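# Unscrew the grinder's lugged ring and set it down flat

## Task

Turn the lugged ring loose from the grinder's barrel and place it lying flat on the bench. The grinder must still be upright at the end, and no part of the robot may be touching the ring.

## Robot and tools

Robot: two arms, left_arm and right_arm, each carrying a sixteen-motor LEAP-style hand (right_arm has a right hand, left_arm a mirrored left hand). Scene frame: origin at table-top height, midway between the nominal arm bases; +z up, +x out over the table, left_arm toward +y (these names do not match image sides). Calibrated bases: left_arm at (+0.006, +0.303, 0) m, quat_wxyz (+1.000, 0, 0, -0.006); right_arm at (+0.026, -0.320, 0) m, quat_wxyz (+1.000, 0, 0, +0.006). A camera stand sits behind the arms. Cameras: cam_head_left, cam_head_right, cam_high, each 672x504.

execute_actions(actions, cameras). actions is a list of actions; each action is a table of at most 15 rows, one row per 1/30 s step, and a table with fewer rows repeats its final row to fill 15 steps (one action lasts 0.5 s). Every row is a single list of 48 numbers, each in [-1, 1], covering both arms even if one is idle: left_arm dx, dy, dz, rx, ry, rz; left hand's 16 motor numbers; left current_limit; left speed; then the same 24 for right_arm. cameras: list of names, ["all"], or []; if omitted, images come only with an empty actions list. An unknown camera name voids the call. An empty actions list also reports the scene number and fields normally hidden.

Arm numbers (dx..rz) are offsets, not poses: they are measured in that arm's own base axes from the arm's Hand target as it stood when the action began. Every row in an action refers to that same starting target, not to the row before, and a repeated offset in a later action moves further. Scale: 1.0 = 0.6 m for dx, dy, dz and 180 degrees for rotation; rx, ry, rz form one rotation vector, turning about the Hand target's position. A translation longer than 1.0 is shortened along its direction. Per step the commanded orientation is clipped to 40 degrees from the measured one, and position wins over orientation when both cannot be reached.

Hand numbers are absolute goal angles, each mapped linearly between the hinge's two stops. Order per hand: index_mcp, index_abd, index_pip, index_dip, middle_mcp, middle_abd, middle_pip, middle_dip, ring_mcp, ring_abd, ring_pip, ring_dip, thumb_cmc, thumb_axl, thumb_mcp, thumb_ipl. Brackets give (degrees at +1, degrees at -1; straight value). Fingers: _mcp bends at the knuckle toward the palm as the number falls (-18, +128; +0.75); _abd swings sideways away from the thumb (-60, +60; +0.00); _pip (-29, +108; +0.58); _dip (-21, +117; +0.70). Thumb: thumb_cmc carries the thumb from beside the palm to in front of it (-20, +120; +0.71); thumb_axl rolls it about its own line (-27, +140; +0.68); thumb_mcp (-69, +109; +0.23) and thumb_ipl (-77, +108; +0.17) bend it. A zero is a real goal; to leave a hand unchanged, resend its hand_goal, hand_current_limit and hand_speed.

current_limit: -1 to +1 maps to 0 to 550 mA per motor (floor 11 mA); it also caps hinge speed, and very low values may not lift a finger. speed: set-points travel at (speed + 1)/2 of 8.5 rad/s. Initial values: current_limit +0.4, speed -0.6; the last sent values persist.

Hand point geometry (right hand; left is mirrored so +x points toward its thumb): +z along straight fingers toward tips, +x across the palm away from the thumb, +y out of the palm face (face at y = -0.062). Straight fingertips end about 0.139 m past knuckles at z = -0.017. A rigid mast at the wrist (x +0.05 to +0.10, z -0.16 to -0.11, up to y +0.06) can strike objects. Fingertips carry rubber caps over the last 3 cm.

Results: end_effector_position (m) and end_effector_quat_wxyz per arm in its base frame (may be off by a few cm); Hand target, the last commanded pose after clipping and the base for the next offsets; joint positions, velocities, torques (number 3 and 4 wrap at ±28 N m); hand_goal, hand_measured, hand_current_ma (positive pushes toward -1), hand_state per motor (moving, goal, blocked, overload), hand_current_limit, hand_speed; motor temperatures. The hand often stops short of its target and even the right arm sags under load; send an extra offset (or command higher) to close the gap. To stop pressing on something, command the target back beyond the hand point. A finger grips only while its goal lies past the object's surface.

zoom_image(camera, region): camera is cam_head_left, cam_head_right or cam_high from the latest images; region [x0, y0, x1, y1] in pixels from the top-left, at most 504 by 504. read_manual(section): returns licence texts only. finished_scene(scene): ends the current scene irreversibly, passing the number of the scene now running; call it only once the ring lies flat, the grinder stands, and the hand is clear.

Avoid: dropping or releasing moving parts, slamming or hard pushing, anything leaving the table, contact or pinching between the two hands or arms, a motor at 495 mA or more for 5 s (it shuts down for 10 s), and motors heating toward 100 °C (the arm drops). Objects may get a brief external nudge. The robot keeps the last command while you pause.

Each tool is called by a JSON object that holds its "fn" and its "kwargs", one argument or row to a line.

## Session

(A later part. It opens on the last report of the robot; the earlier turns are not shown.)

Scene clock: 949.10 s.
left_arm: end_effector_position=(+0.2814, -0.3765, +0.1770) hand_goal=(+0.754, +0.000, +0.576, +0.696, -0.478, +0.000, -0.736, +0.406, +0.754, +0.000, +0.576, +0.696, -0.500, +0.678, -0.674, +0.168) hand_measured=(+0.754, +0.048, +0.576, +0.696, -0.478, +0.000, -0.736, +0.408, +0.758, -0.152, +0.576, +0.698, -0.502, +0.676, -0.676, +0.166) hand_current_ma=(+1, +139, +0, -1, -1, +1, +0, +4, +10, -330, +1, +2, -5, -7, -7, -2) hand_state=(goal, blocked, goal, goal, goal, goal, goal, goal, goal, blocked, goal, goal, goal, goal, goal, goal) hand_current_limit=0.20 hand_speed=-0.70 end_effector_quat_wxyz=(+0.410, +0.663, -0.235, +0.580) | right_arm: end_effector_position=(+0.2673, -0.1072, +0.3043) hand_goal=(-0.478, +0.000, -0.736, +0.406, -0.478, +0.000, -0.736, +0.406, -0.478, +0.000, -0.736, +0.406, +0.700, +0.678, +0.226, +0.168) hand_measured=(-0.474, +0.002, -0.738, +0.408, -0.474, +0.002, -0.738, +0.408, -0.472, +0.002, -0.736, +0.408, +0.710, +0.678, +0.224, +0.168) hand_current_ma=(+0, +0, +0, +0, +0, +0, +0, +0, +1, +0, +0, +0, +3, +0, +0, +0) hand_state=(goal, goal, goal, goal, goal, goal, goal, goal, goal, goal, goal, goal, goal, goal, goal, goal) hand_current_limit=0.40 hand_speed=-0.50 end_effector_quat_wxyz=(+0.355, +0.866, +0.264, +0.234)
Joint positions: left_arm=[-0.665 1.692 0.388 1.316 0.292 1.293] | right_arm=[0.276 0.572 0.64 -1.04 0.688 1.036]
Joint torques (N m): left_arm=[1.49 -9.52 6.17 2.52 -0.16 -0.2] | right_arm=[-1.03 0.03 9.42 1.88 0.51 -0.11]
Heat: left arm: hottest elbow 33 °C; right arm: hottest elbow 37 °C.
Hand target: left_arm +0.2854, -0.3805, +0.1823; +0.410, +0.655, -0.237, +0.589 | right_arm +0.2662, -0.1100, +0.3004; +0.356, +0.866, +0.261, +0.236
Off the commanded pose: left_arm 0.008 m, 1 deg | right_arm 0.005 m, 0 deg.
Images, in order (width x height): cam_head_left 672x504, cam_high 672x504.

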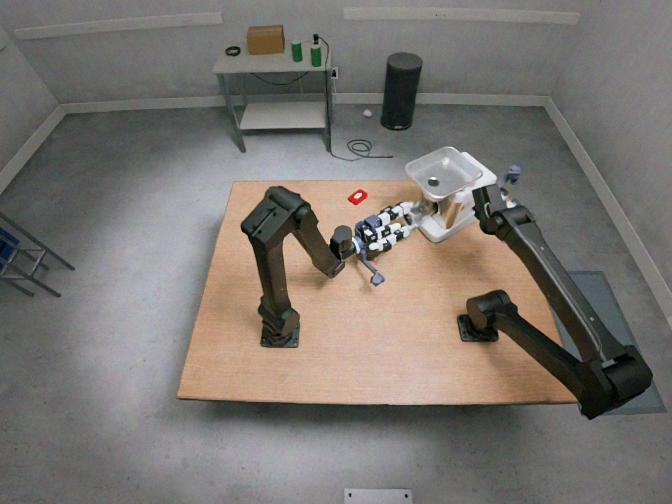

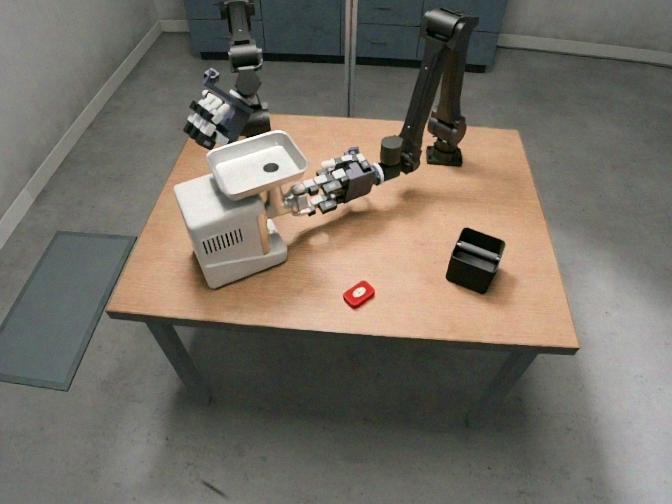

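{"fn": "execute_actions", "kwargs": {
  "actions": [
    [[0.0195,0.0135,0.0205,-0.0506,0.0731,0,0.754,0.0,0.576,0.696,-0.479,0,-0.737,0.406,0.754,0.0,0.576,0.696,-0.5,0.678,-0.674,0.168,0.1,-0.7,0,0,0,0,0,0,-0.478,0,-0.736,0.406,-0.478,0,-0.736,0.406,-0.478,0,-0.736,0.406,0.7,0.678,0.226,0.168,0.4,-0.5]],
    [[0.0412,0.0285,0.029,-0.079,0.1142,0,0.754,0.0,0.576,0.696,-0.479,0,-0.737,0.406,0.754,0.0,0.576,0.696,-0.5,0.678,-0.674,0.168,0.1,-0.7,0,0,0,0,0,0,-0.478,0,-0.736,0.406,-0.478,0,-0.736,0.406,-0.478,0,-0.736,0.406,0.7,0.678,0.226,0.168,0.4,-0.5]],
    [[0.0474,0.0328,0.0052,-0.079,0.1142,0,0.754,0.0,0.576,0.696,-0.479,0,-0.737,0.406,0.754,0.0,0.576,0.696,-0.5,0.678,-0.674,0.168,0.1,-0.7,0,0,0,0,0,0,-0.478,0,-0.736,0.406,-0.478,0,-0.736,0.406,-0.478,0,-0.736,0.406,0.7,0.678,0.226,0.168,0.4,-0.5]],
    [[0.0447,0.0309,-0.0197,-0.079,0.1142,0,0.754,0.0,0.576,0.696,-0.479,0,-0.737,0.406,0.754,0.0,0.576,0.696,-0.5,0.678,-0.674,0.168,0.1,-0.7,0,0,0,0,0,0,-0.478,0,-0.736,0.406,-0.478,0,-0.736,0.406,-0.478,0,-0.736,0.406,0.7,0.678,0.226,0.168,0.4,-0.5]],
    [[0.0338,0.0234,-0.041,-0.079,0.1142,0,0.754,0.0,0.576,0.696,-0.479,0,-0.737,0.406,0.754,0.0,0.576,0.696,-0.5,0.678,-0.674,0.168,0.1,-0.7,0,0,0,0,0,0,-0.478,0,-0.736,0.406,-0.478,0,-0.736,0.406,-0.478,0,-0.736,0.406,0.7,0.678,0.226,0.168,0.4,-0.5]],
    [[0.0163,0.0113,-0.0543,-0.079,0.1142,0,0.754,0.0,0.576,0.696,-0.479,0,-0.737,0.406,0.754,0.0,0.576,0.696,-0.5,0.678,-0.674,0.168,0.1,-0.7,0,0,0,0,0,0,-0.478,0,-0.736,0.406,-0.478,0,-0.736,0.406,-0.478,0,-0.736,0.406,0.7,0.678,0.226,0.168,0.4,-0.5]],
    [[-0.0041,-0.0028,-0.0577,-0.079,0.1142,0,0.754,0.0,0.576,0.696,-0.479,0,-0.737,0.406,0.754,0.0,0.576,0.696,-0.5,0.678,-0.674,0.168,0.2,-0.7,0,0,0,0,0,0,-0.478,0,-0.736,0.406,-0.478,0,-0.736,0.406,-0.478,0,-0.736,0.406,0.7,0.678,0.226,0.168,0.4,-0.5]],
    [[-0.0111,-0.0077,-0.0297,-0.0443,0.0639,0,0.754,0.0,0.576,0.696,-0.479,0,-0.737,0.406,0.754,0.0,0.576,0.696,-0.5,0.678,-0.674,0.168,0.2,-0.7,0,0,0,0,0,0,-0.478,0,-0.736,0.406,-0.478,0,-0.736,0.406,-0.478,0,-0.736,0.406,0.7,0.678,0.226,0.168,0.4,-0.5]]
  ],
  "cameras": ["cam_head_left","cam_high"]
}}

{"fn": "zoom_image", "kwargs": {
  "camera": "cam_head_left",
  "region": [368, 180, 448, 260]
}}

{"fn": "zoom_image", "kwargs": {
  "camera": "cam_high",
  "region": [260, 150, 340, 230]
}}

Scene clock: 964.43 s.
left_arm: end_effector_position=(+0.3936, -0.3020, +0.0894) hand_goal=(+0.754, +0.000, +0.576, +0.696, -0.478, +0.000, -0.736, +0.406, +0.754, +0.000, +0.576, +0.696, -0.500, +0.678, -0.674, +0.168) hand_measured=(+0.748, +0.062, +0.570, +0.696, -0.478, +0.000, -0.736, +0.408, +0.760, -0.152, +0.582, +0.698, -0.498, +0.680, -0.674, +0.166) hand_current_ma=(-16, +188, -13, -1, -1, +0, +0, +4, +16, -330, +14, +2, +5, +7, -2, -2) hand_state=(goal, blocked, goal, goal, goal, goal, goal, goal, goal, blocked, goal, goal, goal, goal, goal, goal) hand_current_limit=0.20 hand_speed=-0.70 end_effector_quat_wxyz=(+0.568, +0.257, +0.671, -0.401) | right_arm: end_effector_position=(+0.2673, -0.1072, +0.3043) hand_goal=(-0.478, +0.000, -0.736, +0.406, -0.478, +0.000, -0.736, +0.406, -0.478, +0.000, -0.736, +0.406, +0.700, +0.678, +0.226, +0.168) hand_measured=(-0.474, +0.002, -0.738, +0.408, -0.474, +0.002, -0.738, +0.408, -0.472, +0.002, -0.736, +0.408, +0.710, +0.678, +0.224, +0.168) hand_current_ma=(+0, +0, +0, +0, +0, +0, +0, +0, +1, +0, +0, +0, +3, +0, +0, +0) hand_state=(goal, goal, goal, goal, goal, goal, goal, goal, goal, goal, goal, goal, goal, goal, goal, goal) hand_current_limit=0.40 hand_speed=-0.50 end_effector_quat_wxyz=(+0.355, +0.866, +0.264, +0.234)
Joint positions: left_arm=[-0.711 1.64 0.386 1.219 0.269 -1.811] | right_arm=[0.276 0.572 0.64 -1.04 0.688 1.036]
Joint torques (N m): left_arm=[2.2 -10.52 6.23 1.66 0.12 -0.07] | right_arm=[-1.2 0.15 9.18 1.92 0.52 -0.12]
Heat: left arm: hottest elbow 33 °C; right arm: hottest elbow 37 °C.
Hand target: left_arm +0.3981, -0.3025, +0.0939; +0.568, +0.251, +0.672, -0.404 | right_arm +0.2662, -0.1100, +0.3004; +0.356, +0.866, +0.261, +0.236
Off the commanded pose: left_arm 0.006 m, 1 deg | right_arm 0.005 m, 0 deg.
Images, in order (width x height): cam_head_left 672x504, cam_high 672x504.

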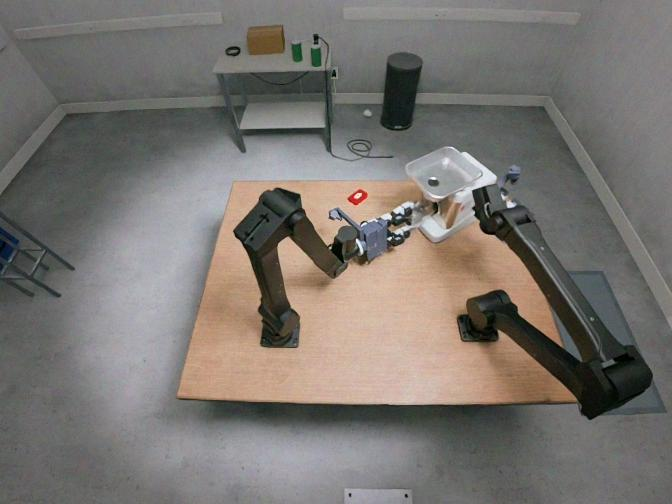

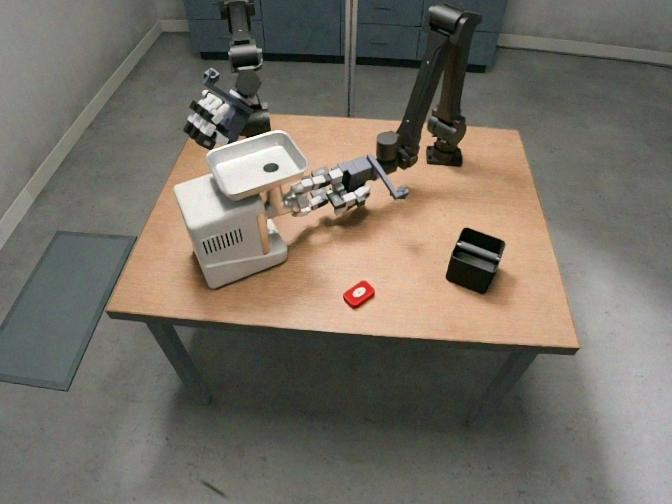

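Scaled by 6.300 from the camera's 672x504 image, which has a finer 960x720 frame.

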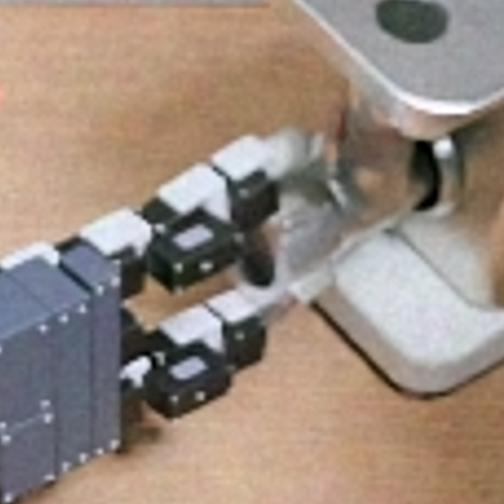

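Scaled by 6.300 from the camera's 672x504 image, which has a finer 960x720 frame.

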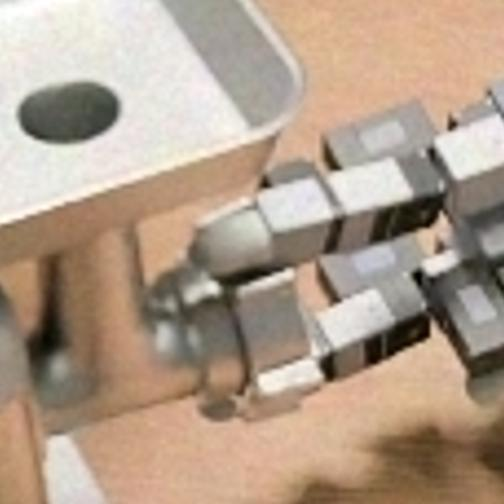

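{"fn": "execute_actions", "kwargs": {
  "actions": [
    [[-0.0237,0.0343,0,0,0,0,0.754,-0.1,0.576,0.696,-0.479,0,-0.737,0.406,0.754,0.1,0.576,0.696,-0.5,0.678,-0.674,0.168,0.3,-0.7,0,0,0,0,0,0,-0.478,0,-0.736,0.406,-0.478,0,-0.736,0.406,-0.478,0,-0.736,0.406,0.7,0.678,0.226,0.168,0.4,-0.5]]
  ],
  "cameras": ["cam_head_left","cam_high"]
}}

{"fn": "zoom_image", "kwargs": {
  "camera": "cam_head_left",
  "region": [368, 180, 448, 260]
}}

{"fn": "zoom_image", "kwargs": {
  "camera": "cam_high",
  "region": [260, 150, 340, 230]
}}

Scene clock: 967.23 s.
left_arm: end_effector_position=(+0.3858, -0.2869, +0.0919) hand_goal=(+0.754, -0.100, +0.576, +0.696, -0.478, +0.000, -0.736, +0.406, +0.754, +0.100, +0.576, +0.696, -0.500, +0.678, -0.674, +0.168) hand_measured=(+0.748, +0.002, +0.572, +0.696, -0.478, +0.000, -0.736, +0.408, +0.756, -0.030, +0.578, +0.698, -0.498, +0.680, -0.674, +0.166) hand_current_ma=(-17, +342, -10, -1, +0, +0, +0, +4, +2, -357, +5, +2, +5, +7, -1, -2) hand_state=(goal, blocked, goal, goal, goal, goal, goal, goal, goal, blocked, goal, goal, goal, goal, goal, goal) hand_current_limit=0.30 hand_speed=-0.70 end_effector_quat_wxyz=(+0.567, +0.256, +0.672, -0.402) | right_arm: end_effector_position=(+0.2673, -0.1072, +0.3043) hand_goal=(-0.478, +0.000, -0.736, +0.406, -0.478, +0.000, -0.736, +0.406, -0.478, +0.000, -0.736, +0.406, +0.700, +0.678, +0.226, +0.168) hand_measured=(-0.474, +0.002, -0.738, +0.408, -0.474, +0.002, -0.738, +0.408, -0.472, +0.002, -0.736, +0.408, +0.710, +0.678, +0.224, +0.168) hand_current_ma=(+0, +0, +0, +0, +0, +0, +0, +0, +1, +0, +0, +0, +3, +0, +0, +0) hand_state=(goal, goal, goal, goal, goal, goal, goal, goal, goal, goal, goal, goal, goal, goal, goal, goal) hand_current_limit=0.40 hand_speed=-0.50 end_effector_quat_wxyz=(+0.355, +0.866, +0.264, +0.234)
Joint positions: left_arm=[-0.688 1.6 0.345 1.219 0.293 -1.813] | right_arm=[0.276 0.572 0.64 -1.04 0.688 1.036]
Joint torques (N m): left_arm=[2.14 -9.88 4.11 2.67 0.08 -0.05] | right_arm=[-1.03 0.15 9.26 1.76 0.5 -0.11]
Heat: left arm: hottest elbow 33 °C; right arm: hottest elbow 36 °C.
Hand target: left_arm +0.3838, -0.2820, +0.0939; +0.568, +0.251, +0.672, -0.404 | right_arm +0.2662, -0.1100, +0.3004; +0.356, +0.866, +0.261, +0.236
Off the commanded pose: left_arm 0.006 m, 1 deg | right_arm 0.005 m, 0 deg.
Images, in order (width x height): cam_head_left 672x504, cam_high 672x504.

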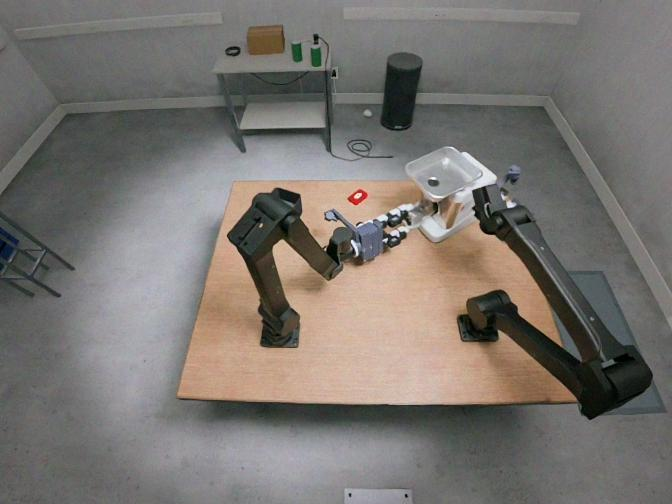

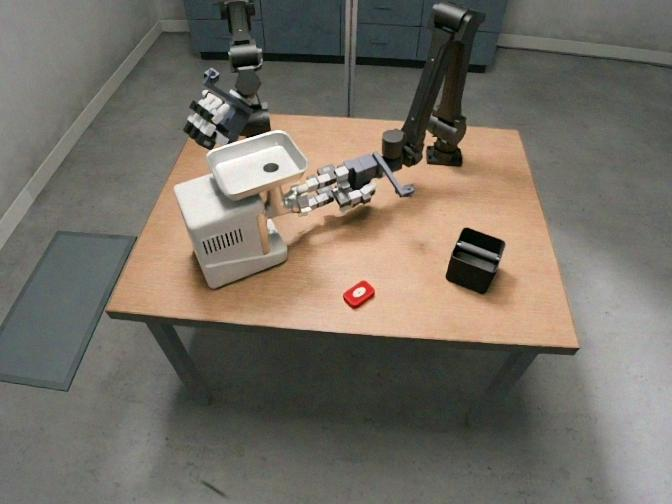

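Scaled by 6.300 from the camera's 672x504 image, which has a finer 960x720 frame.

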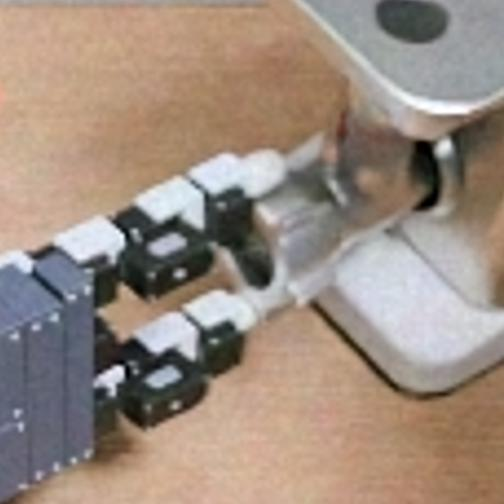

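Scaled by 6.300 from the camera's 672x504 image, which has a finer 960x720 frame.

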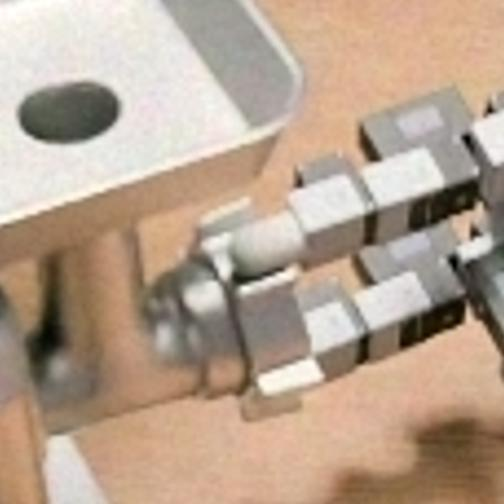

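{"fn": "execute_actions", "kwargs": {
  "actions": [
    [[0,0,0,0,0,0,0.754,0.38,0.576,0.696,-0.479,0,-0.737,0.406,0.754,-0.38,0.576,0.696,-0.5,0.678,-0.674,0.168,0.3,-0.6,0,0,0,0,0,0,-0.478,0,-0.736,0.406,-0.478,0,-0.736,0.406,-0.478,0,-0.736,0.406,0.7,0.678,0.226,0.168,0.4,-0.5]],
    [[-0.0332,0.0479,0,0,0,0,0.754,0.38,0.576,0.696,-0.479,0,-0.737,0.406,0.754,-0.38,0.576,0.696,-0.5,0.678,-0.674,0.168,0.3,-0.6,0,0,0,0,0,0,-0.478,0,-0.736,0.406,-0.478,0,-0.736,0.406,-0.478,0,-0.736,0.406,0.7,0.678,0.226,0.168,0.4,-0.5]],
    [[0.0111,0.0077,0.0297,0.0443,-0.0639,0,0.754,0.38,0.576,0.696,-0.479,0,-0.737,0.406,0.754,-0.38,0.576,0.696,-0.5,0.678,-0.674,0.168,0.3,-0.6,0,0,0,0,0,0,-0.478,0,-0.736,0.406,-0.478,0,-0.736,0.406,-0.478,0,-0.736,0.406,0.7,0.678,0.226,0.168,0.4,-0.5]],
    [[0.0041,0.0028,0.0577,0.079,-0.1142,0,0.754,0.38,0.576,0.696,-0.479,0,-0.737,0.406,0.754,-0.38,0.576,0.696,-0.5,0.678,-0.674,0.168,0.3,-0.6,0,0,0,0,0,0,-0.478,0,-0.736,0.406,-0.478,0,-0.736,0.406,-0.478,0,-0.736,0.406,0.7,0.678,0.226,0.168,0.4,-0.5]],
    [[-0.0163,-0.0113,0.0543,0.079,-0.1142,0,0.754,0.38,0.576,0.696,-0.479,0,-0.737,0.406,0.754,-0.38,0.576,0.696,-0.5,0.678,-0.674,0.168,0.3,-0.6,0,0,0,0,0,0,-0.478,0,-0.736,0.406,-0.478,0,-0.736,0.406,-0.478,0,-0.736,0.406,0.7,0.678,0.226,0.168,0.4,-0.5]],
    [[-0.0338,-0.0234,0.041,0.079,-0.1142,0,0.754,0.38,0.576,0.696,-0.479,0,-0.737,0.406,0.754,-0.38,0.576,0.696,-0.5,0.678,-0.674,0.168,0.3,-0.6,0,0,0,0,0,0,-0.478,0,-0.736,0.406,-0.478,0,-0.736,0.406,-0.478,0,-0.736,0.406,0.7,0.678,0.226,0.168,0.4,-0.5]],
    [[-0.0447,-0.0309,0.0197,0.079,-0.1142,0,0.754,0.38,0.576,0.696,-0.479,0,-0.737,0.406,0.754,-0.38,0.576,0.696,-0.5,0.678,-0.674,0.168,0.3,-0.6,0,0,0,0,0,0,-0.478,0,-0.736,0.406,-0.478,0,-0.736,0.406,-0.478,0,-0.736,0.406,0.7,0.678,0.226,0.168,0.4,-0.5]],
    [[-0.0474,-0.0328,-0.0052,0.079,-0.1142,0,0.754,0.38,0.576,0.696,-0.479,0,-0.737,0.406,0.754,-0.38,0.576,0.696,-0.5,0.678,-0.674,0.168,0.3,-0.6,0,0,0,0,0,0,-0.478,0,-0.736,0.406,-0.478,0,-0.736,0.406,-0.478,0,-0.736,0.406,0.7,0.678,0.226,0.168,0.4,-0.5]],
    [[-0.0412,-0.0285,-0.024,0.079,-0.1142,0,0.754,0.38,0.576,0.696,-0.479,0,-0.737,0.406,0.754,-0.38,0.576,0.696,-0.5,0.678,-0.674,0.168,0.3,-0.6,0,0,0,0,0,0,-0.478,0,-0.736,0.406,-0.478,0,-0.736,0.406,-0.478,0,-0.736,0.406,0.7,0.678,0.226,0.168,0.4,-0.5]],
    [[-0.0195,-0.0135,-0.0255,0.0506,-0.0731,0,0.754,0.38,0.576,0.696,-0.479,0,-0.737,0.406,0.754,-0.38,0.576,0.696,-0.5,0.678,-0.674,0.168,0.3,-0.6,0,0,0,0,0,0,-0.478,0,-0.736,0.406,-0.478,0,-0.736,0.406,-0.478,0,-0.736,0.406,0.7,0.678,0.226,0.168,0.4,-0.5]]
  ],
  "cameras": ["cam_head_left","cam_high"]
}}

{"fn": "zoom_image", "kwargs": {
  "camera": "cam_head_left",
  "region": [368, 180, 448, 260]
}}

{"fn": "zoom_image", "kwargs": {
  "camera": "cam_high",
  "region": [260, 150, 340, 230]
}}

Scene clock: 984.40 s.
left_arm: end_effector_position=(+0.2463, -0.3307, +0.1767) hand_goal=(+0.754, +0.380, +0.576, +0.696, -0.478, +0.000, -0.736, +0.406, +0.754, -0.380, +0.576, +0.696, -0.500, +0.678, -0.674, +0.168) hand_measured=(+0.762, +0.380, +0.578, +0.696, -0.476, +0.000, -0.736, +0.408, +0.760, -0.380, +0.576, +0.698, -0.502, +0.676, -0.678, +0.166) hand_current_ma=(+18, -1, +3, -1, +3, +1, +0, +4, +17, -1, +1, +2, -3, -5, -9, -2) hand_state=(goal, goal, goal, goal, goal, goal, goal, goal, goal, goal, goal, goal, goal, goal, goal, goal) hand_current_limit=0.30 hand_speed=-0.60 end_effector_quat_wxyz=(+0.414, +0.661, -0.235, +0.581) | right_arm: end_effector_position=(+0.2673, -0.1072, +0.3043) hand_goal=(-0.478, +0.000, -0.736, +0.406, -0.478, +0.000, -0.736, +0.406, -0.478, +0.000, -0.736, +0.406, +0.700, +0.678, +0.226, +0.168) hand_measured=(-0.474, +0.002, -0.738, +0.408, -0.474, +0.002, -0.738, +0.408, -0.472, +0.002, -0.736, +0.408, +0.710, +0.678, +0.224, +0.168) hand_current_ma=(+0, +0, +0, +0, +0, +0, +0, +0, +1, +0, +0, +0, +3, +0, +0, +0) hand_state=(goal, goal, goal, goal, goal, goal, goal, goal, goal, goal, goal, goal, goal, goal, goal, goal) hand_current_limit=0.40 hand_speed=-0.50 end_effector_quat_wxyz=(+0.355, +0.866, +0.264, +0.234)
Joint positions: left_arm=[-0.607 1.639 0.24 1.417 0.354 1.287] | right_arm=[0.276 0.572 0.64 -1.04 0.688 1.036]
Joint torques (N m): left_arm=[2.26 -9.11 4.7 1.77 0.08 -0.17] | right_arm=[-0.97 0.38 9.22 1.78 0.52 -0.14]
Heat: left arm: hottest elbow 32 °C; right arm: hottest elbow 36 °C.
Hand target: left_arm +0.2512, -0.3311, +0.1824; +0.410, +0.655, -0.237, +0.589 | right_arm +0.2662, -0.1100, +0.3004; +0.356, +0.866, +0.261, +0.236
Off the commanded pose: left_arm 0.008 m, 1 deg | right_arm 0.005 m, 0 deg.
Images, in order (width x height): cam_head_left 672x504, cam_high 672x504.

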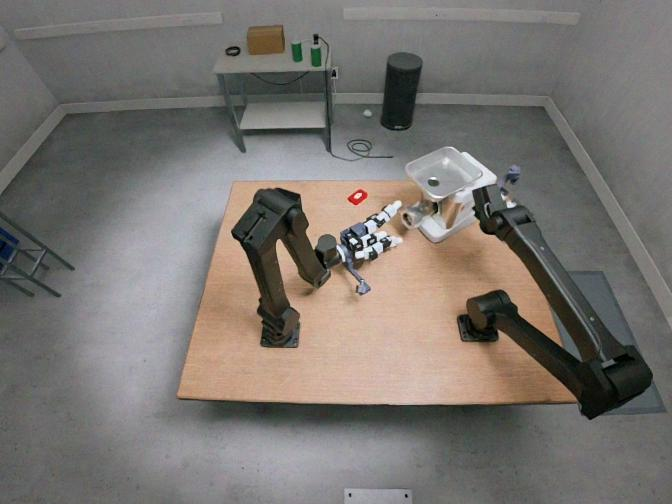

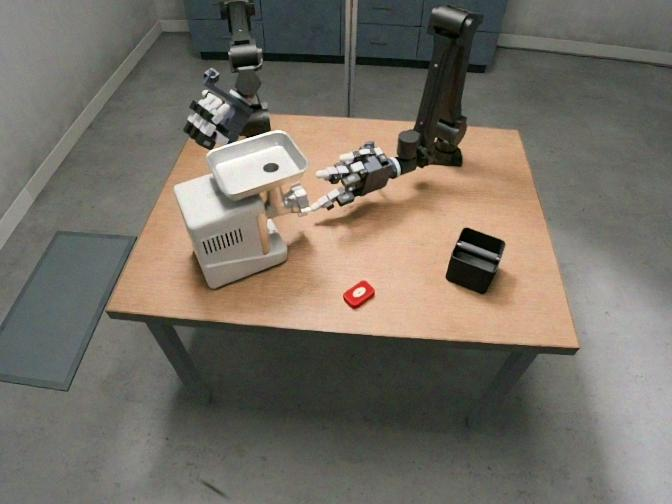

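Scaled by 6.300 from the camera's 672x504 image, which has a finer 960x720 frame.

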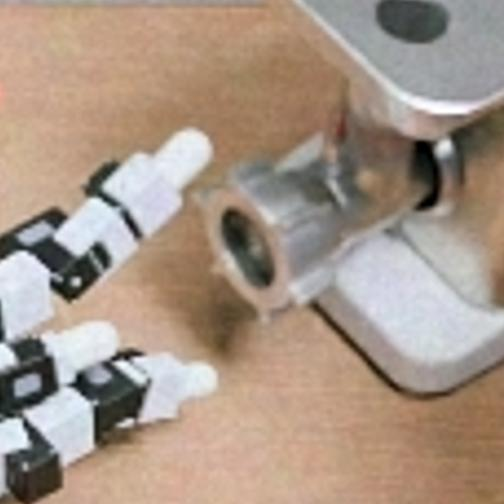

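Scaled by 6.300 from the camera's 672x504 image, which has a finer 960x720 frame.

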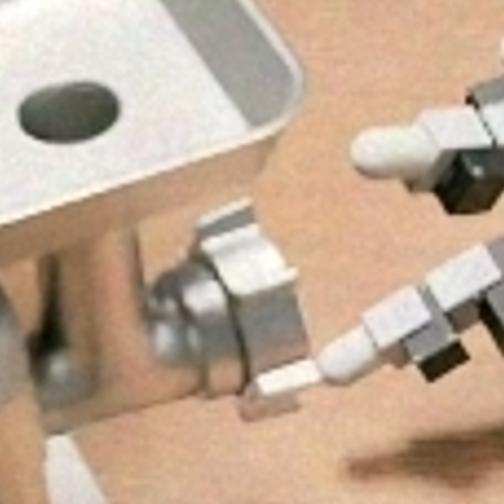

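{"fn": "execute_actions", "kwargs": {
  "actions": [
    [[0.0522,-0.0754,0,0,0,0,0.754,0.38,0.576,0.696,-0.479,0,-0.737,0.406,0.754,-0.38,0.576,0.696,-0.5,0.678,-0.674,0.168,0.3,-0.6,0,0,0,0,0,0,-0.478,0,-0.736,0.406,-0.478,0,-0.736,0.406,-0.478,0,-0.736,0.406,0.7,0.678,0.226,0.168,0.4,-0.5]],
    [[0,0,0,0,0,0,0.754,0.0,0.576,0.696,-0.479,0,-0.737,0.406,0.754,0.0,0.576,0.696,-0.5,0.678,-0.674,0.168,0.2,-0.7,0,0,0,0,0,0,-0.478,0,-0.736,0.406,-0.478,0,-0.736,0.406,-0.478,0,-0.736,0.406,0.7,0.678,0.226,0.168,0.4,-0.5]],
    [[0,0,0,0,0,0,0.754,0.0,0.576,0.696,-0.479,0,-0.737,0.406,0.754,0.0,0.576,0.696,-0.5,0.678,-0.674,0.168,0.2,-0.7,0,0,0,0,0,0,-0.478,0,-0.736,0.406,-0.478,0,-0.736,0.406,-0.478,0,-0.736,0.406,0.7,0.678,0.226,0.168,0.4,-0.5]]
  ]
}}

Scene clock: 994.07 s.
left_arm: end_effector_position=(+0.2781, -0.3723, +0.1771) hand_goal=(+0.754, +0.000, +0.576, +0.696, -0.478, +0.000, -0.736, +0.406, +0.754, +0.000, +0.576, +0.696, -0.500, +0.678, -0.674, +0.168) hand_measured=(+0.756, +0.044, +0.576, +0.696, -0.478, +0.000, -0.736, +0.408, +0.754, -0.146, +0.576, +0.698, -0.502, +0.676, -0.676, +0.166) hand_current_ma=(+3, +126, +1, -1, -1, +1, +0, +4, +0, -330, +1, +2, -4, -7, -7, -2) hand_state=(goal, blocked, goal, goal, goal, goal, goal, goal, goal, blocked, goal, goal, goal, goal, goal, goal) hand_current_limit=0.20 hand_speed=-0.70 end_effector_quat_wxyz=(+0.411, +0.663, -0.235, +0.580) | right_arm: end_effector_position=(+0.2673, -0.1072, +0.3043) hand_goal=(-0.478, +0.000, -0.736, +0.406, -0.478, +0.000, -0.736, +0.406, -0.478, +0.000, -0.736, +0.406, +0.700, +0.678, +0.226, +0.168) hand_measured=(-0.474, +0.002, -0.738, +0.408, -0.474, +0.002, -0.738, +0.408, -0.472, +0.002, -0.736, +0.408, +0.710, +0.678, +0.224, +0.168) hand_current_ma=(+0, +0, +0, +0, +0, +0, +0, +0, +1, +0, +0, +0, +3, +0, +0, +0) hand_state=(goal, goal, goal, goal, goal, goal, goal, goal, goal, goal, goal, goal, goal, goal, goal, goal) hand_current_limit=0.40 hand_speed=-0.50 end_effector_quat_wxyz=(+0.355, +0.866, +0.264, +0.234)
Joint positions: left_arm=[-0.66 1.686 0.374 1.323 0.298 1.292] | right_arm=[0.276 0.572 0.64 -1.04 0.688 1.036]
Joint torques (N m): left_arm=[1.49 -9.35 6.17 2.51 -0.17 -0.19] | right_arm=[-1.38 0.21 9.22 1.73 0.49 -0.13]
Heat: left arm: hottest elbow 32 °C; right arm: hottest elbow 36 °C.
Hand target: left_arm +0.2825, -0.3764, +0.1825; +0.410, +0.655, -0.237, +0.589 | right_arm +0.2662, -0.1100, +0.3004; +0.356, +0.866, +0.261, +0.236
Off the commanded pose: left_arm 0.008 m, 1 deg | right_arm 0.005 m, 0 deg.

{"fn": "execute_actions", "kwargs": {
  "actions": [
    [[0.0195,0.0135,0.0205,-0.0506,0.0731,0,0.754,0.0,0.576,0.696,-0.479,0,-0.737,0.406,0.754,0.0,0.576,0.696,-0.5,0.678,-0.674,0.168,0.1,-0.7,0,0,0,0,0,0,-0.478,0,-0.736,0.406,-0.478,0,-0.736,0.406,-0.478,0,-0.736,0.406,0.7,0.678,0.226,0.168,0.4,-0.5]],
    [[0.0412,0.0285,0.029,-0.079,0.1142,0,0.754,0.0,0.576,0.696,-0.479,0,-0.737,0.406,0.754,0.0,0.576,0.696,-0.5,0.678,-0.674,0.168,0.1,-0.7,0,0,0,0,0,0,-0.478,0,-0.736,0.406,-0.478,0,-0.736,0.406,-0.478,0,-0.736,0.406,0.7,0.678,0.226,0.168,0.4,-0.5]],
    [[0.0474,0.0328,0.0052,-0.079,0.1142,0,0.754,0.0,0.576,0.696,-0.479,0,-0.737,0.406,0.754,0.0,0.576,0.696,-0.5,0.678,-0.674,0.168,0.1,-0.7,0,0,0,0,0,0,-0.478,0,-0.736,0.406,-0.478,0,-0.736,0.406,-0.478,0,-0.736,0.406,0.7,0.678,0.226,0.168,0.4,-0.5]],
    [[0.0447,0.0309,-0.0197,-0.079,0.1142,0,0.754,0.0,0.576,0.696,-0.479,0,-0.737,0.406,0.754,0.0,0.576,0.696,-0.5,0.678,-0.674,0.168,0.1,-0.7,0,0,0,0,0,0,-0.478,0,-0.736,0.406,-0.478,0,-0.736,0.406,-0.478,0,-0.736,0.406,0.7,0.678,0.226,0.168,0.4,-0.5]],
    [[0.0338,0.0234,-0.041,-0.079,0.1142,0,0.754,0.0,0.576,0.696,-0.479,0,-0.737,0.406,0.754,0.0,0.576,0.696,-0.5,0.678,-0.674,0.168,0.1,-0.7,0,0,0,0,0,0,-0.478,0,-0.736,0.406,-0.478,0,-0.736,0.406,-0.478,0,-0.736,0.406,0.7,0.678,0.226,0.168,0.4,-0.5]],
    [[0.0163,0.0113,-0.0543,-0.079,0.1142,0,0.754,0.0,0.576,0.696,-0.479,0,-0.737,0.406,0.754,0.0,0.576,0.696,-0.5,0.678,-0.674,0.168,0.1,-0.7,0,0,0,0,0,0,-0.478,0,-0.736,0.406,-0.478,0,-0.736,0.406,-0.478,0,-0.736,0.406,0.7,0.678,0.226,0.168,0.4,-0.5]],
    [[-0.0041,-0.0028,-0.0577,-0.079,0.1142,0,0.754,0.0,0.576,0.696,-0.479,0,-0.737,0.406,0.754,0.0,0.576,0.696,-0.5,0.678,-0.674,0.168,0.2,-0.7,0,0,0,0,0,0,-0.478,0,-0.736,0.406,-0.478,0,-0.736,0.406,-0.478,0,-0.736,0.406,0.7,0.678,0.226,0.168,0.4,-0.5]],
    [[-0.0111,-0.0077,-0.0297,-0.0443,0.0639,0,0.754,0.0,0.576,0.696,-0.479,0,-0.737,0.406,0.754,0.0,0.576,0.696,-0.5,0.678,-0.674,0.168,0.2,-0.7,0,0,0,0,0,0,-0.478,0,-0.736,0.406,-0.478,0,-0.736,0.406,-0.478,0,-0.736,0.406,0.7,0.678,0.226,0.168,0.4,-0.5]]
  ],
  "cameras": ["cam_head_left","cam_high"]
}}

{"fn": "zoom_image", "kwargs": {
  "camera": "cam_head_left",
  "region": [368, 180, 448, 260]
}}

{"fn": "zoom_image", "kwargs": {
  "camera": "cam_high",
  "region": [260, 150, 340, 230]
}}

Scene clock: 1004.23 s.
left_arm: end_effector_position=(+0.3907, -0.2980, +0.0894) hand_goal=(+0.754, +0.000, +0.576, +0.696, -0.478, +0.000, -0.736, +0.406, +0.754, +0.000, +0.576, +0.696, -0.500, +0.678, -0.674, +0.168) hand_measured=(+0.746, +0.058, +0.570, +0.696, -0.478, +0.000, -0.736, +0.408, +0.760, -0.144, +0.582, +0.698, -0.498, +0.680, -0.674, +0.168) hand_current_ma=(-18, +176, -14, -1, -1, +0, +0, +4, +13, -330, +12, +2, +5, +7, -2, -2) hand_state=(goal, blocked, goal, goal, goal, goal, goal, goal, goal, blocked, goal, goal, goal, goal, goal, goal) hand_current_limit=0.20 hand_speed=-0.70 end_effector_quat_wxyz=(+0.568, +0.257, +0.671, -0.401) | right_arm: end_effector_position=(+0.2673, -0.1072, +0.3043) hand_goal=(-0.478, +0.000, -0.736, +0.406, -0.478, +0.000, -0.736, +0.406, -0.478, +0.000, -0.736, +0.406, +0.700, +0.678, +0.226, +0.168) hand_measured=(-0.474, +0.002, -0.738, +0.408, -0.474, +0.002, -0.738, +0.408, -0.472, +0.002, -0.736, +0.408, +0.710, +0.678, +0.224, +0.168) hand_current_ma=(+0, +0, +0, +0, +0, +0, +0, +0, +1, +0, +0, +0, +3, +0, +0, +0) hand_state=(goal, goal, goal, goal, goal, goal, goal, goal, goal, goal, goal, goal, goal, goal, goal, goal) hand_current_limit=0.40 hand_speed=-0.50 end_effector_quat_wxyz=(+0.355, +0.866, +0.264, +0.234)
Joint positions: left_arm=[-0.707 1.632 0.373 1.223 0.273 -1.811] | right_arm=[0.276 0.572 0.64 -1.04 0.688 1.036]
Joint torques (N m): left_arm=[2.26 -10.4 6.17 1.66 0.12 -0.05] | right_arm=[-1.38 0.62 9.28 1.8 0.5 -0.13]
Heat: left arm: hottest elbow 32 °C; right arm: hottest elbow 36 °C.
Hand target: left_arm +0.3953, -0.2984, +0.0938; +0.568, +0.251, +0.672, -0.404 | right_arm +0.2662, -0.1100, +0.3004; +0.356, +0.866, +0.261, +0.236
Off the commanded pose: left_arm 0.006 m, 1 deg | right_arm 0.005 m, 0 deg.
Images, in order (width x height): cam_head_left 672x504, cam_high 672x504.

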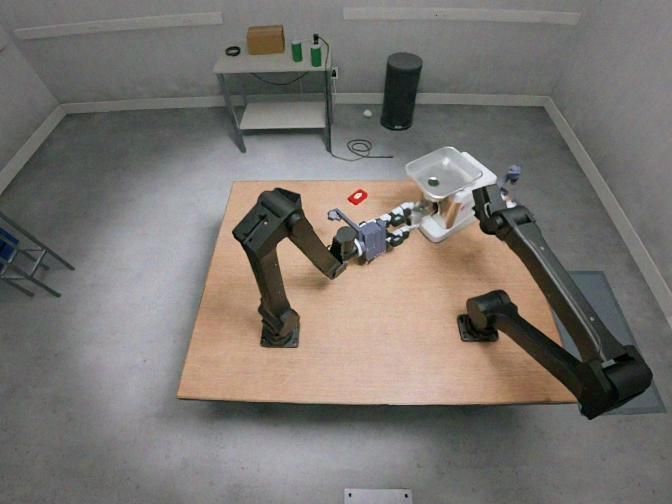

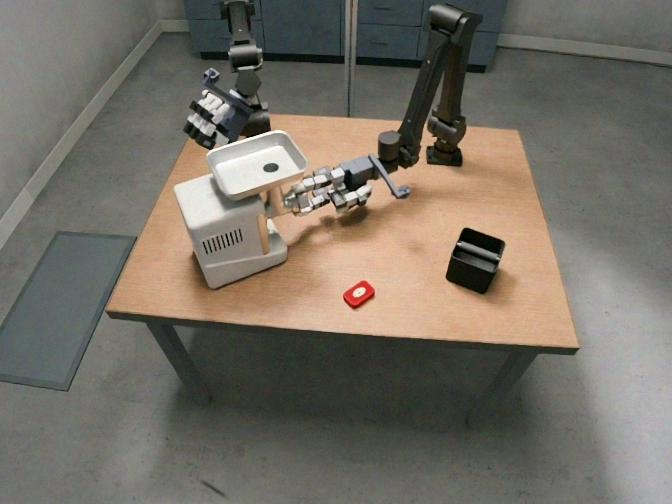

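Scaled by 6.300 from the camera's 672x504 image, which has a finer 960x720 frame.

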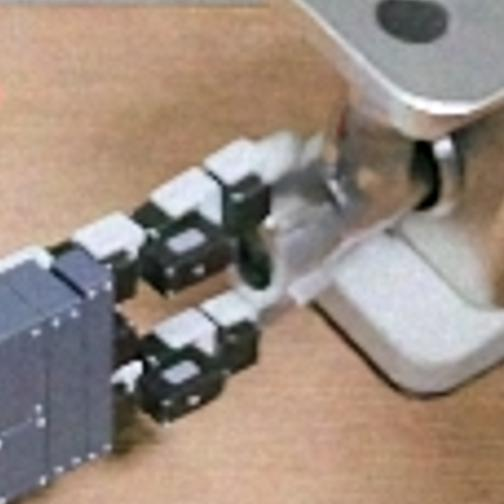

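Scaled by 6.300 from the camera's 672x504 image, which has a finer 960x720 frame.

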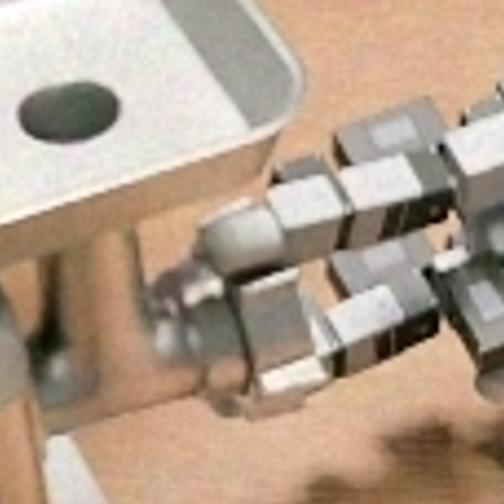

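{"fn": "execute_actions", "kwargs": {
  "actions": [
    [[-0.019,0.0274,0,0,0,0,0.754,-0.1,0.576,0.696,-0.479,0,-0.737,0.406,0.754,0.1,0.576,0.696,-0.5,0.678,-0.674,0.168,0.3,-0.7,0,0,0,0,0,0,-0.478,0,-0.736,0.406,-0.478,0,-0.736,0.406,-0.478,0,-0.736,0.406,0.7,0.678,0.226,0.168,0.4,-0.5]]
  ],
  "cameras": ["cam_head_left","cam_high"]
}}

{"fn": "zoom_image", "kwargs": {
  "camera": "cam_head_left",
  "region": [368, 180, 448, 260]
}}

{"fn": "zoom_image", "kwargs": {
  "camera": "cam_high",
  "region": [260, 150, 340, 230]
}}

Scene clock: 1007.23 s.
left_arm: end_effector_position=(+0.3858, -0.2874, +0.0917) hand_goal=(+0.754, -0.100, +0.576, +0.696, -0.478, +0.000, -0.736, +0.406, +0.754, +0.100, +0.576, +0.696, -0.500, +0.678, -0.674, +0.168) hand_measured=(+0.746, +0.002, +0.572, +0.696, -0.478, +0.000, -0.736, +0.408, +0.756, -0.030, +0.578, +0.698, -0.498, +0.680, -0.674, +0.168) hand_current_ma=(-20, +342, -11, -1, -1, +0, +0, +4, +3, -357, +5, +2, +5, +8, -1, -2) hand_state=(goal, blocked, goal, goal, goal, goal, goal, goal, goal, blocked, goal, goal, goal, goal, goal, goal) hand_current_limit=0.30 hand_speed=-0.70 end_effector_quat_wxyz=(+0.567, +0.256, +0.672, -0.402) | right_arm: end_effector_position=(+0.2673, -0.1072, +0.3043) hand_goal=(-0.478, +0.000, -0.736, +0.406, -0.478, +0.000, -0.736, +0.406, -0.478, +0.000, -0.736, +0.406, +0.700, +0.678, +0.226, +0.168) hand_measured=(-0.474, +0.002, -0.738, +0.408, -0.474, +0.002, -0.738, +0.408, -0.472, +0.002, -0.736, +0.408, +0.710, +0.678, +0.224, +0.168) hand_current_ma=(+0, +0, +0, +0, +0, +0, +0, +0, +1, +0, +0, +0, +3, +0, +0, +0) hand_state=(goal, goal, goal, goal, goal, goal, goal, goal, goal, goal, goal, goal, goal, goal, goal, goal) hand_current_limit=0.40 hand_speed=-0.50 end_effector_quat_wxyz=(+0.355, +0.866, +0.264, +0.234)
Joint positions: left_arm=[-0.689 1.603 0.345 1.223 0.292 -1.813] | right_arm=[0.276 0.572 0.64 -1.04 0.688 1.036]
Joint torques (N m): left_arm=[2.26 -10.17 4.03 2.45 0.08 -0.05] | right_arm=[-1.14 0.03 9.31 1.83 0.51 -0.13]
Heat: left arm: hottest elbow 32 °C; right arm: hottest elbow 36 °C.
Hand target: left_arm +0.3838, -0.2820, +0.0938; +0.567, +0.251, +0.672, -0.404 | right_arm +0.2662, -0.1100, +0.3004; +0.356, +0.866, +0.261, +0.236
Off the commanded pose: left_arm 0.006 m, 1 deg | right_arm 0.005 m, 0 deg.
Images, in order (width x height): cam_head_left 672x504, cam_high 672x504.

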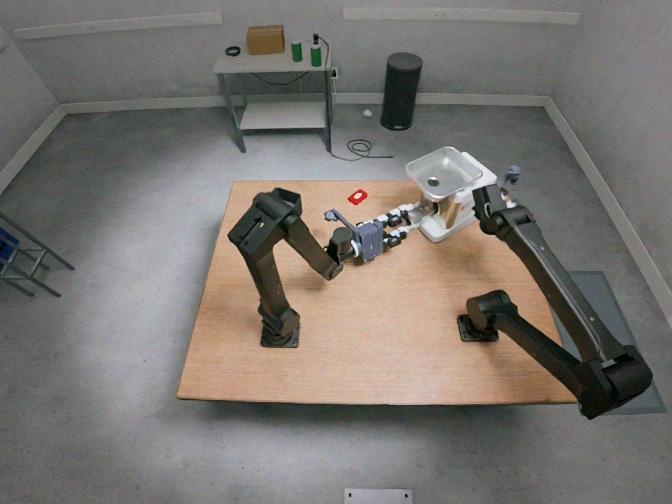

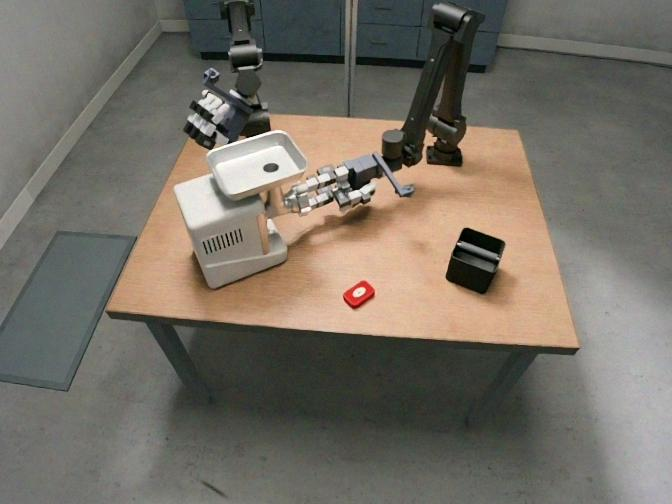

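Scaled by 6.300 from the camera's 672x504 image, which has a finer 960x720 frame.

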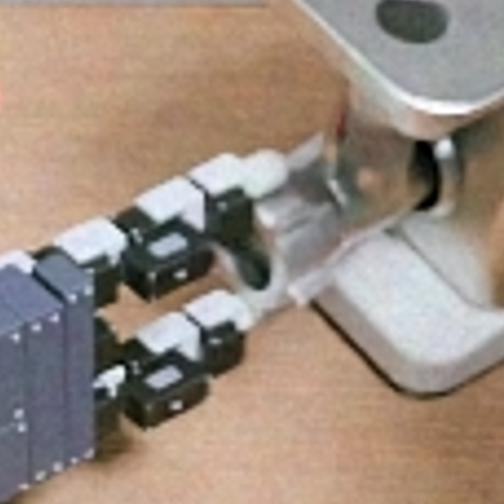

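Scaled by 6.300 from the camera's 672x504 image, which has a finer 960x720 frame.

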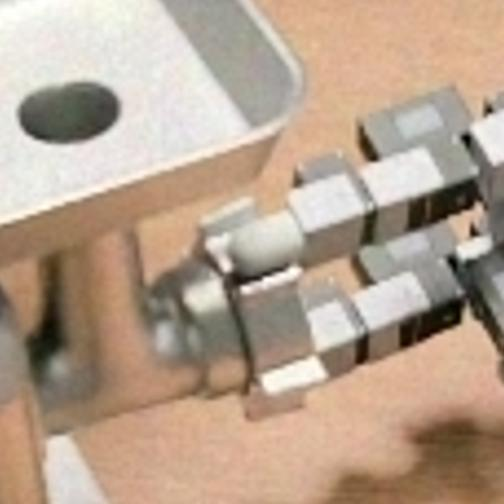

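{"fn": "execute_actions", "kwargs": {
  "actions": [
    [[0,0,0,0,0,0,0.754,0.38,0.576,0.696,-0.479,0,-0.737,0.406,0.754,-0.38,0.576,0.696,-0.5,0.678,-0.674,0.168,0.3,-0.6,0,0,0,0,0,0,-0.478,0,-0.736,0.406,-0.478,0,-0.736,0.406,-0.478,0,-0.736,0.406,0.7,0.678,0.226,0.168,0.4,-0.5]],
    [[-0.0379,0.0548,0,0,0,0,0.754,0.38,0.576,0.696,-0.479,0,-0.737,0.406,0.754,-0.38,0.576,0.696,-0.5,0.678,-0.674,0.168,0.3,-0.6,0,0,0,0,0,0,-0.478,0,-0.736,0.406,-0.478,0,-0.736,0.406,-0.478,0,-0.736,0.406,0.7,0.678,0.226,0.168,0.4,-0.5]],
    [[0.0111,0.0077,0.0297,0.0443,-0.0639,0,0.754,0.38,0.576,0.696,-0.479,0,-0.737,0.406,0.754,-0.38,0.576,0.696,-0.5,0.678,-0.674,0.168,0.3,-0.6,0,0,0,0,0,0,-0.478,0,-0.736,0.406,-0.478,0,-0.736,0.406,-0.478,0,-0.736,0.406,0.7,0.678,0.226,0.168,0.4,-0.5]],
    [[0.0041,0.0028,0.0577,0.079,-0.1142,0,0.754,0.38,0.576,0.696,-0.479,0,-0.737,0.406,0.754,-0.38,0.576,0.696,-0.5,0.678,-0.674,0.168,0.3,-0.6,0,0,0,0,0,0,-0.478,0,-0.736,0.406,-0.478,0,-0.736,0.406,-0.478,0,-0.736,0.406,0.7,0.678,0.226,0.168,0.4,-0.5]],
    [[-0.0163,-0.0113,0.0543,0.079,-0.1142,0,0.754,0.38,0.576,0.696,-0.479,0,-0.737,0.406,0.754,-0.38,0.576,0.696,-0.5,0.678,-0.674,0.168,0.3,-0.6,0,0,0,0,0,0,-0.478,0,-0.736,0.406,-0.478,0,-0.736,0.406,-0.478,0,-0.736,0.406,0.7,0.678,0.226,0.168,0.4,-0.5]],
    [[-0.0338,-0.0234,0.041,0.079,-0.1142,0,0.754,0.38,0.576,0.696,-0.479,0,-0.737,0.406,0.754,-0.38,0.576,0.696,-0.5,0.678,-0.674,0.168,0.3,-0.6,0,0,0,0,0,0,-0.478,0,-0.736,0.406,-0.478,0,-0.736,0.406,-0.478,0,-0.736,0.406,0.7,0.678,0.226,0.168,0.4,-0.5]],
    [[-0.0447,-0.0309,0.0197,0.079,-0.1142,0,0.754,0.38,0.576,0.696,-0.479,0,-0.737,0.406,0.754,-0.38,0.576,0.696,-0.5,0.678,-0.674,0.168,0.3,-0.6,0,0,0,0,0,0,-0.478,0,-0.736,0.406,-0.478,0,-0.736,0.406,-0.478,0,-0.736,0.406,0.7,0.678,0.226,0.168,0.4,-0.5]],
    [[-0.0474,-0.0328,-0.0052,0.079,-0.1142,0,0.754,0.38,0.576,0.696,-0.479,0,-0.737,0.406,0.754,-0.38,0.576,0.696,-0.5,0.678,-0.674,0.168,0.3,-0.6,0,0,0,0,0,0,-0.478,0,-0.736,0.406,-0.478,0,-0.736,0.406,-0.478,0,-0.736,0.406,0.7,0.678,0.226,0.168,0.4,-0.5]],
    [[-0.0412,-0.0285,-0.024,0.079,-0.1142,0,0.754,0.38,0.576,0.696,-0.479,0,-0.737,0.406,0.754,-0.38,0.576,0.696,-0.5,0.678,-0.674,0.168,0.3,-0.6,0,0,0,0,0,0,-0.478,0,-0.736,0.406,-0.478,0,-0.736,0.406,-0.478,0,-0.736,0.406,0.7,0.678,0.226,0.168,0.4,-0.5]],
    [[-0.0195,-0.0135,-0.0255,0.0506,-0.0731,0,0.754,0.38,0.576,0.696,-0.479,0,-0.737,0.406,0.754,-0.38,0.576,0.696,-0.5,0.678,-0.674,0.168,0.3,-0.6,0,0,0,0,0,0,-0.478,0,-0.736,0.406,-0.478,0,-0.736,0.406,-0.478,0,-0.736,0.406,0.7,0.678,0.226,0.168,0.4,-0.5]]
  ],
  "cameras": ["cam_head_left","cam_high"]
}}

{"fn": "zoom_image", "kwargs": {
  "camera": "cam_head_left",
  "region": [388, 190, 448, 250]
}}

{"fn": "zoom_image", "kwargs": {
  "camera": "cam_high",
  "region": [265, 170, 325, 230]
}}

Scene clock: 1021.37 s.
left_arm: end_effector_position=(+0.2431, -0.3264, +0.1765) hand_goal=(+0.754, +0.380, +0.576, +0.696, -0.478, +0.000, -0.736, +0.406, +0.754, -0.380, +0.576, +0.696, -0.500, +0.678, -0.674, +0.168) hand_measured=(+0.762, +0.380, +0.578, +0.696, -0.476, +0.000, -0.736, +0.408, +0.760, -0.380, +0.576, +0.698, -0.502, +0.676, -0.678, +0.168) hand_current_ma=(+18, -1, +3, -1, +3, +1, +0, +4, +17, -1, +1, +2, -3, -5, -9, -2) hand_state=(goal, goal, goal, goal, goal, goal, goal, goal, goal, goal, goal, goal, goal, goal, goal, goal) hand_current_limit=0.30 hand_speed=-0.60 end_effector_quat_wxyz=(+0.414, +0.661, -0.235, +0.580) | right_arm: end_effector_position=(+0.2673, -0.1072, +0.3043) hand_goal=(-0.478, +0.000, -0.736, +0.406, -0.478, +0.000, -0.736, +0.406, -0.478, +0.000, -0.736, +0.406, +0.700, +0.678, +0.226, +0.168) hand_measured=(-0.474, +0.002, -0.738, +0.408, -0.474, +0.002, -0.738, +0.408, -0.472, +0.002, -0.736, +0.408, +0.710, +0.678, +0.224, +0.168) hand_current_ma=(+0, +0, +0, +0, +0, +0, +0, +0, +1, +0, +0, +0, +3, +0, +0, +0) hand_state=(goal, goal, goal, goal, goal, goal, goal, goal, goal, goal, goal, goal, goal, goal, goal, goal) hand_current_limit=0.40 hand_speed=-0.50 end_effector_quat_wxyz=(+0.355, +0.866, +0.264, +0.234)
Joint positions: left_arm=[-0.6 1.632 0.227 1.422 0.361 1.287] | right_arm=[0.276 0.572 0.64 -1.04 0.688 1.036]
Joint torques (N m): left_arm=[2.26 -8.88 4.77 1.77 0.09 -0.17] | right_arm=[-1.67 -0.09 9.21 1.99 0.51 -0.11]
Heat: left arm: hottest elbow 32 °C; right arm: hottest elbow 36 °C.
Hand target: left_arm +0.2485, -0.3271, +0.1824; +0.410, +0.655, -0.237, +0.589 | right_arm +0.2662, -0.1100, +0.3004; +0.356, +0.866, +0.261, +0.236
Off the commanded pose: left_arm 0.008 m, 1 deg | right_arm 0.005 m, 0 deg.
Images, in order (width x height): cam_head_left 672x504, cam_high 672x504.

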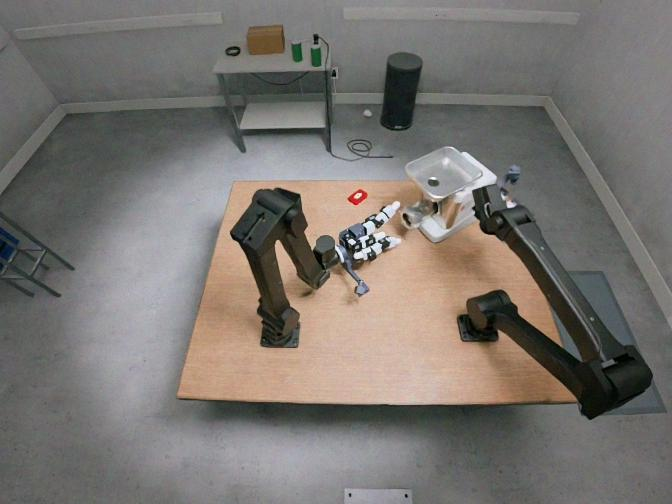

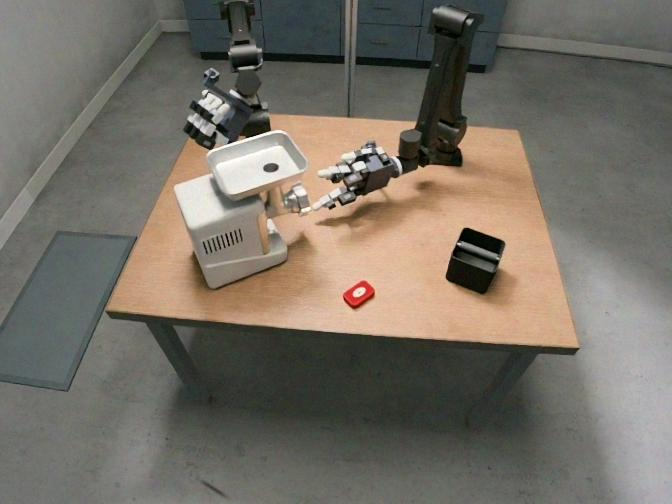

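Scaled by 8.400 from the camera's 672x504 image, which has a finer 960x720 frame.

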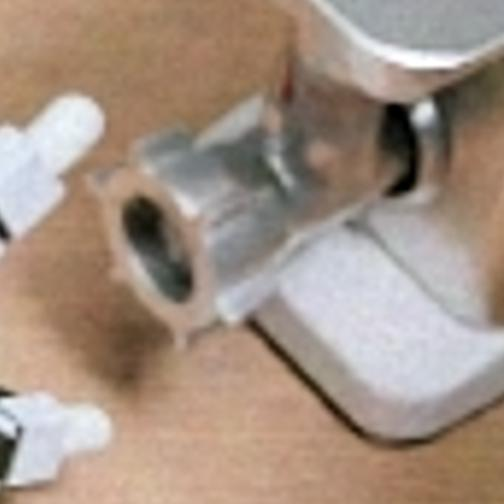

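Scaled by 8.400 from the camera's 672x504 image, which has a finer 960x720 frame.

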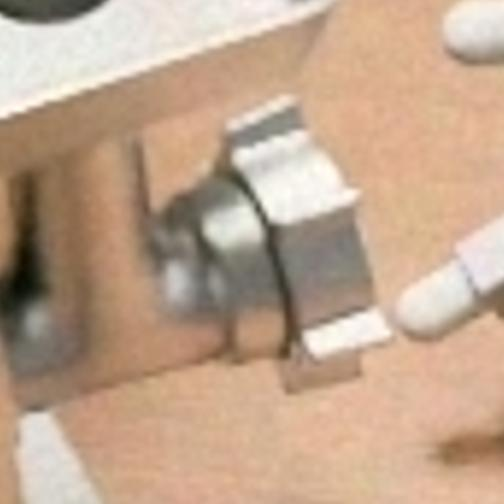

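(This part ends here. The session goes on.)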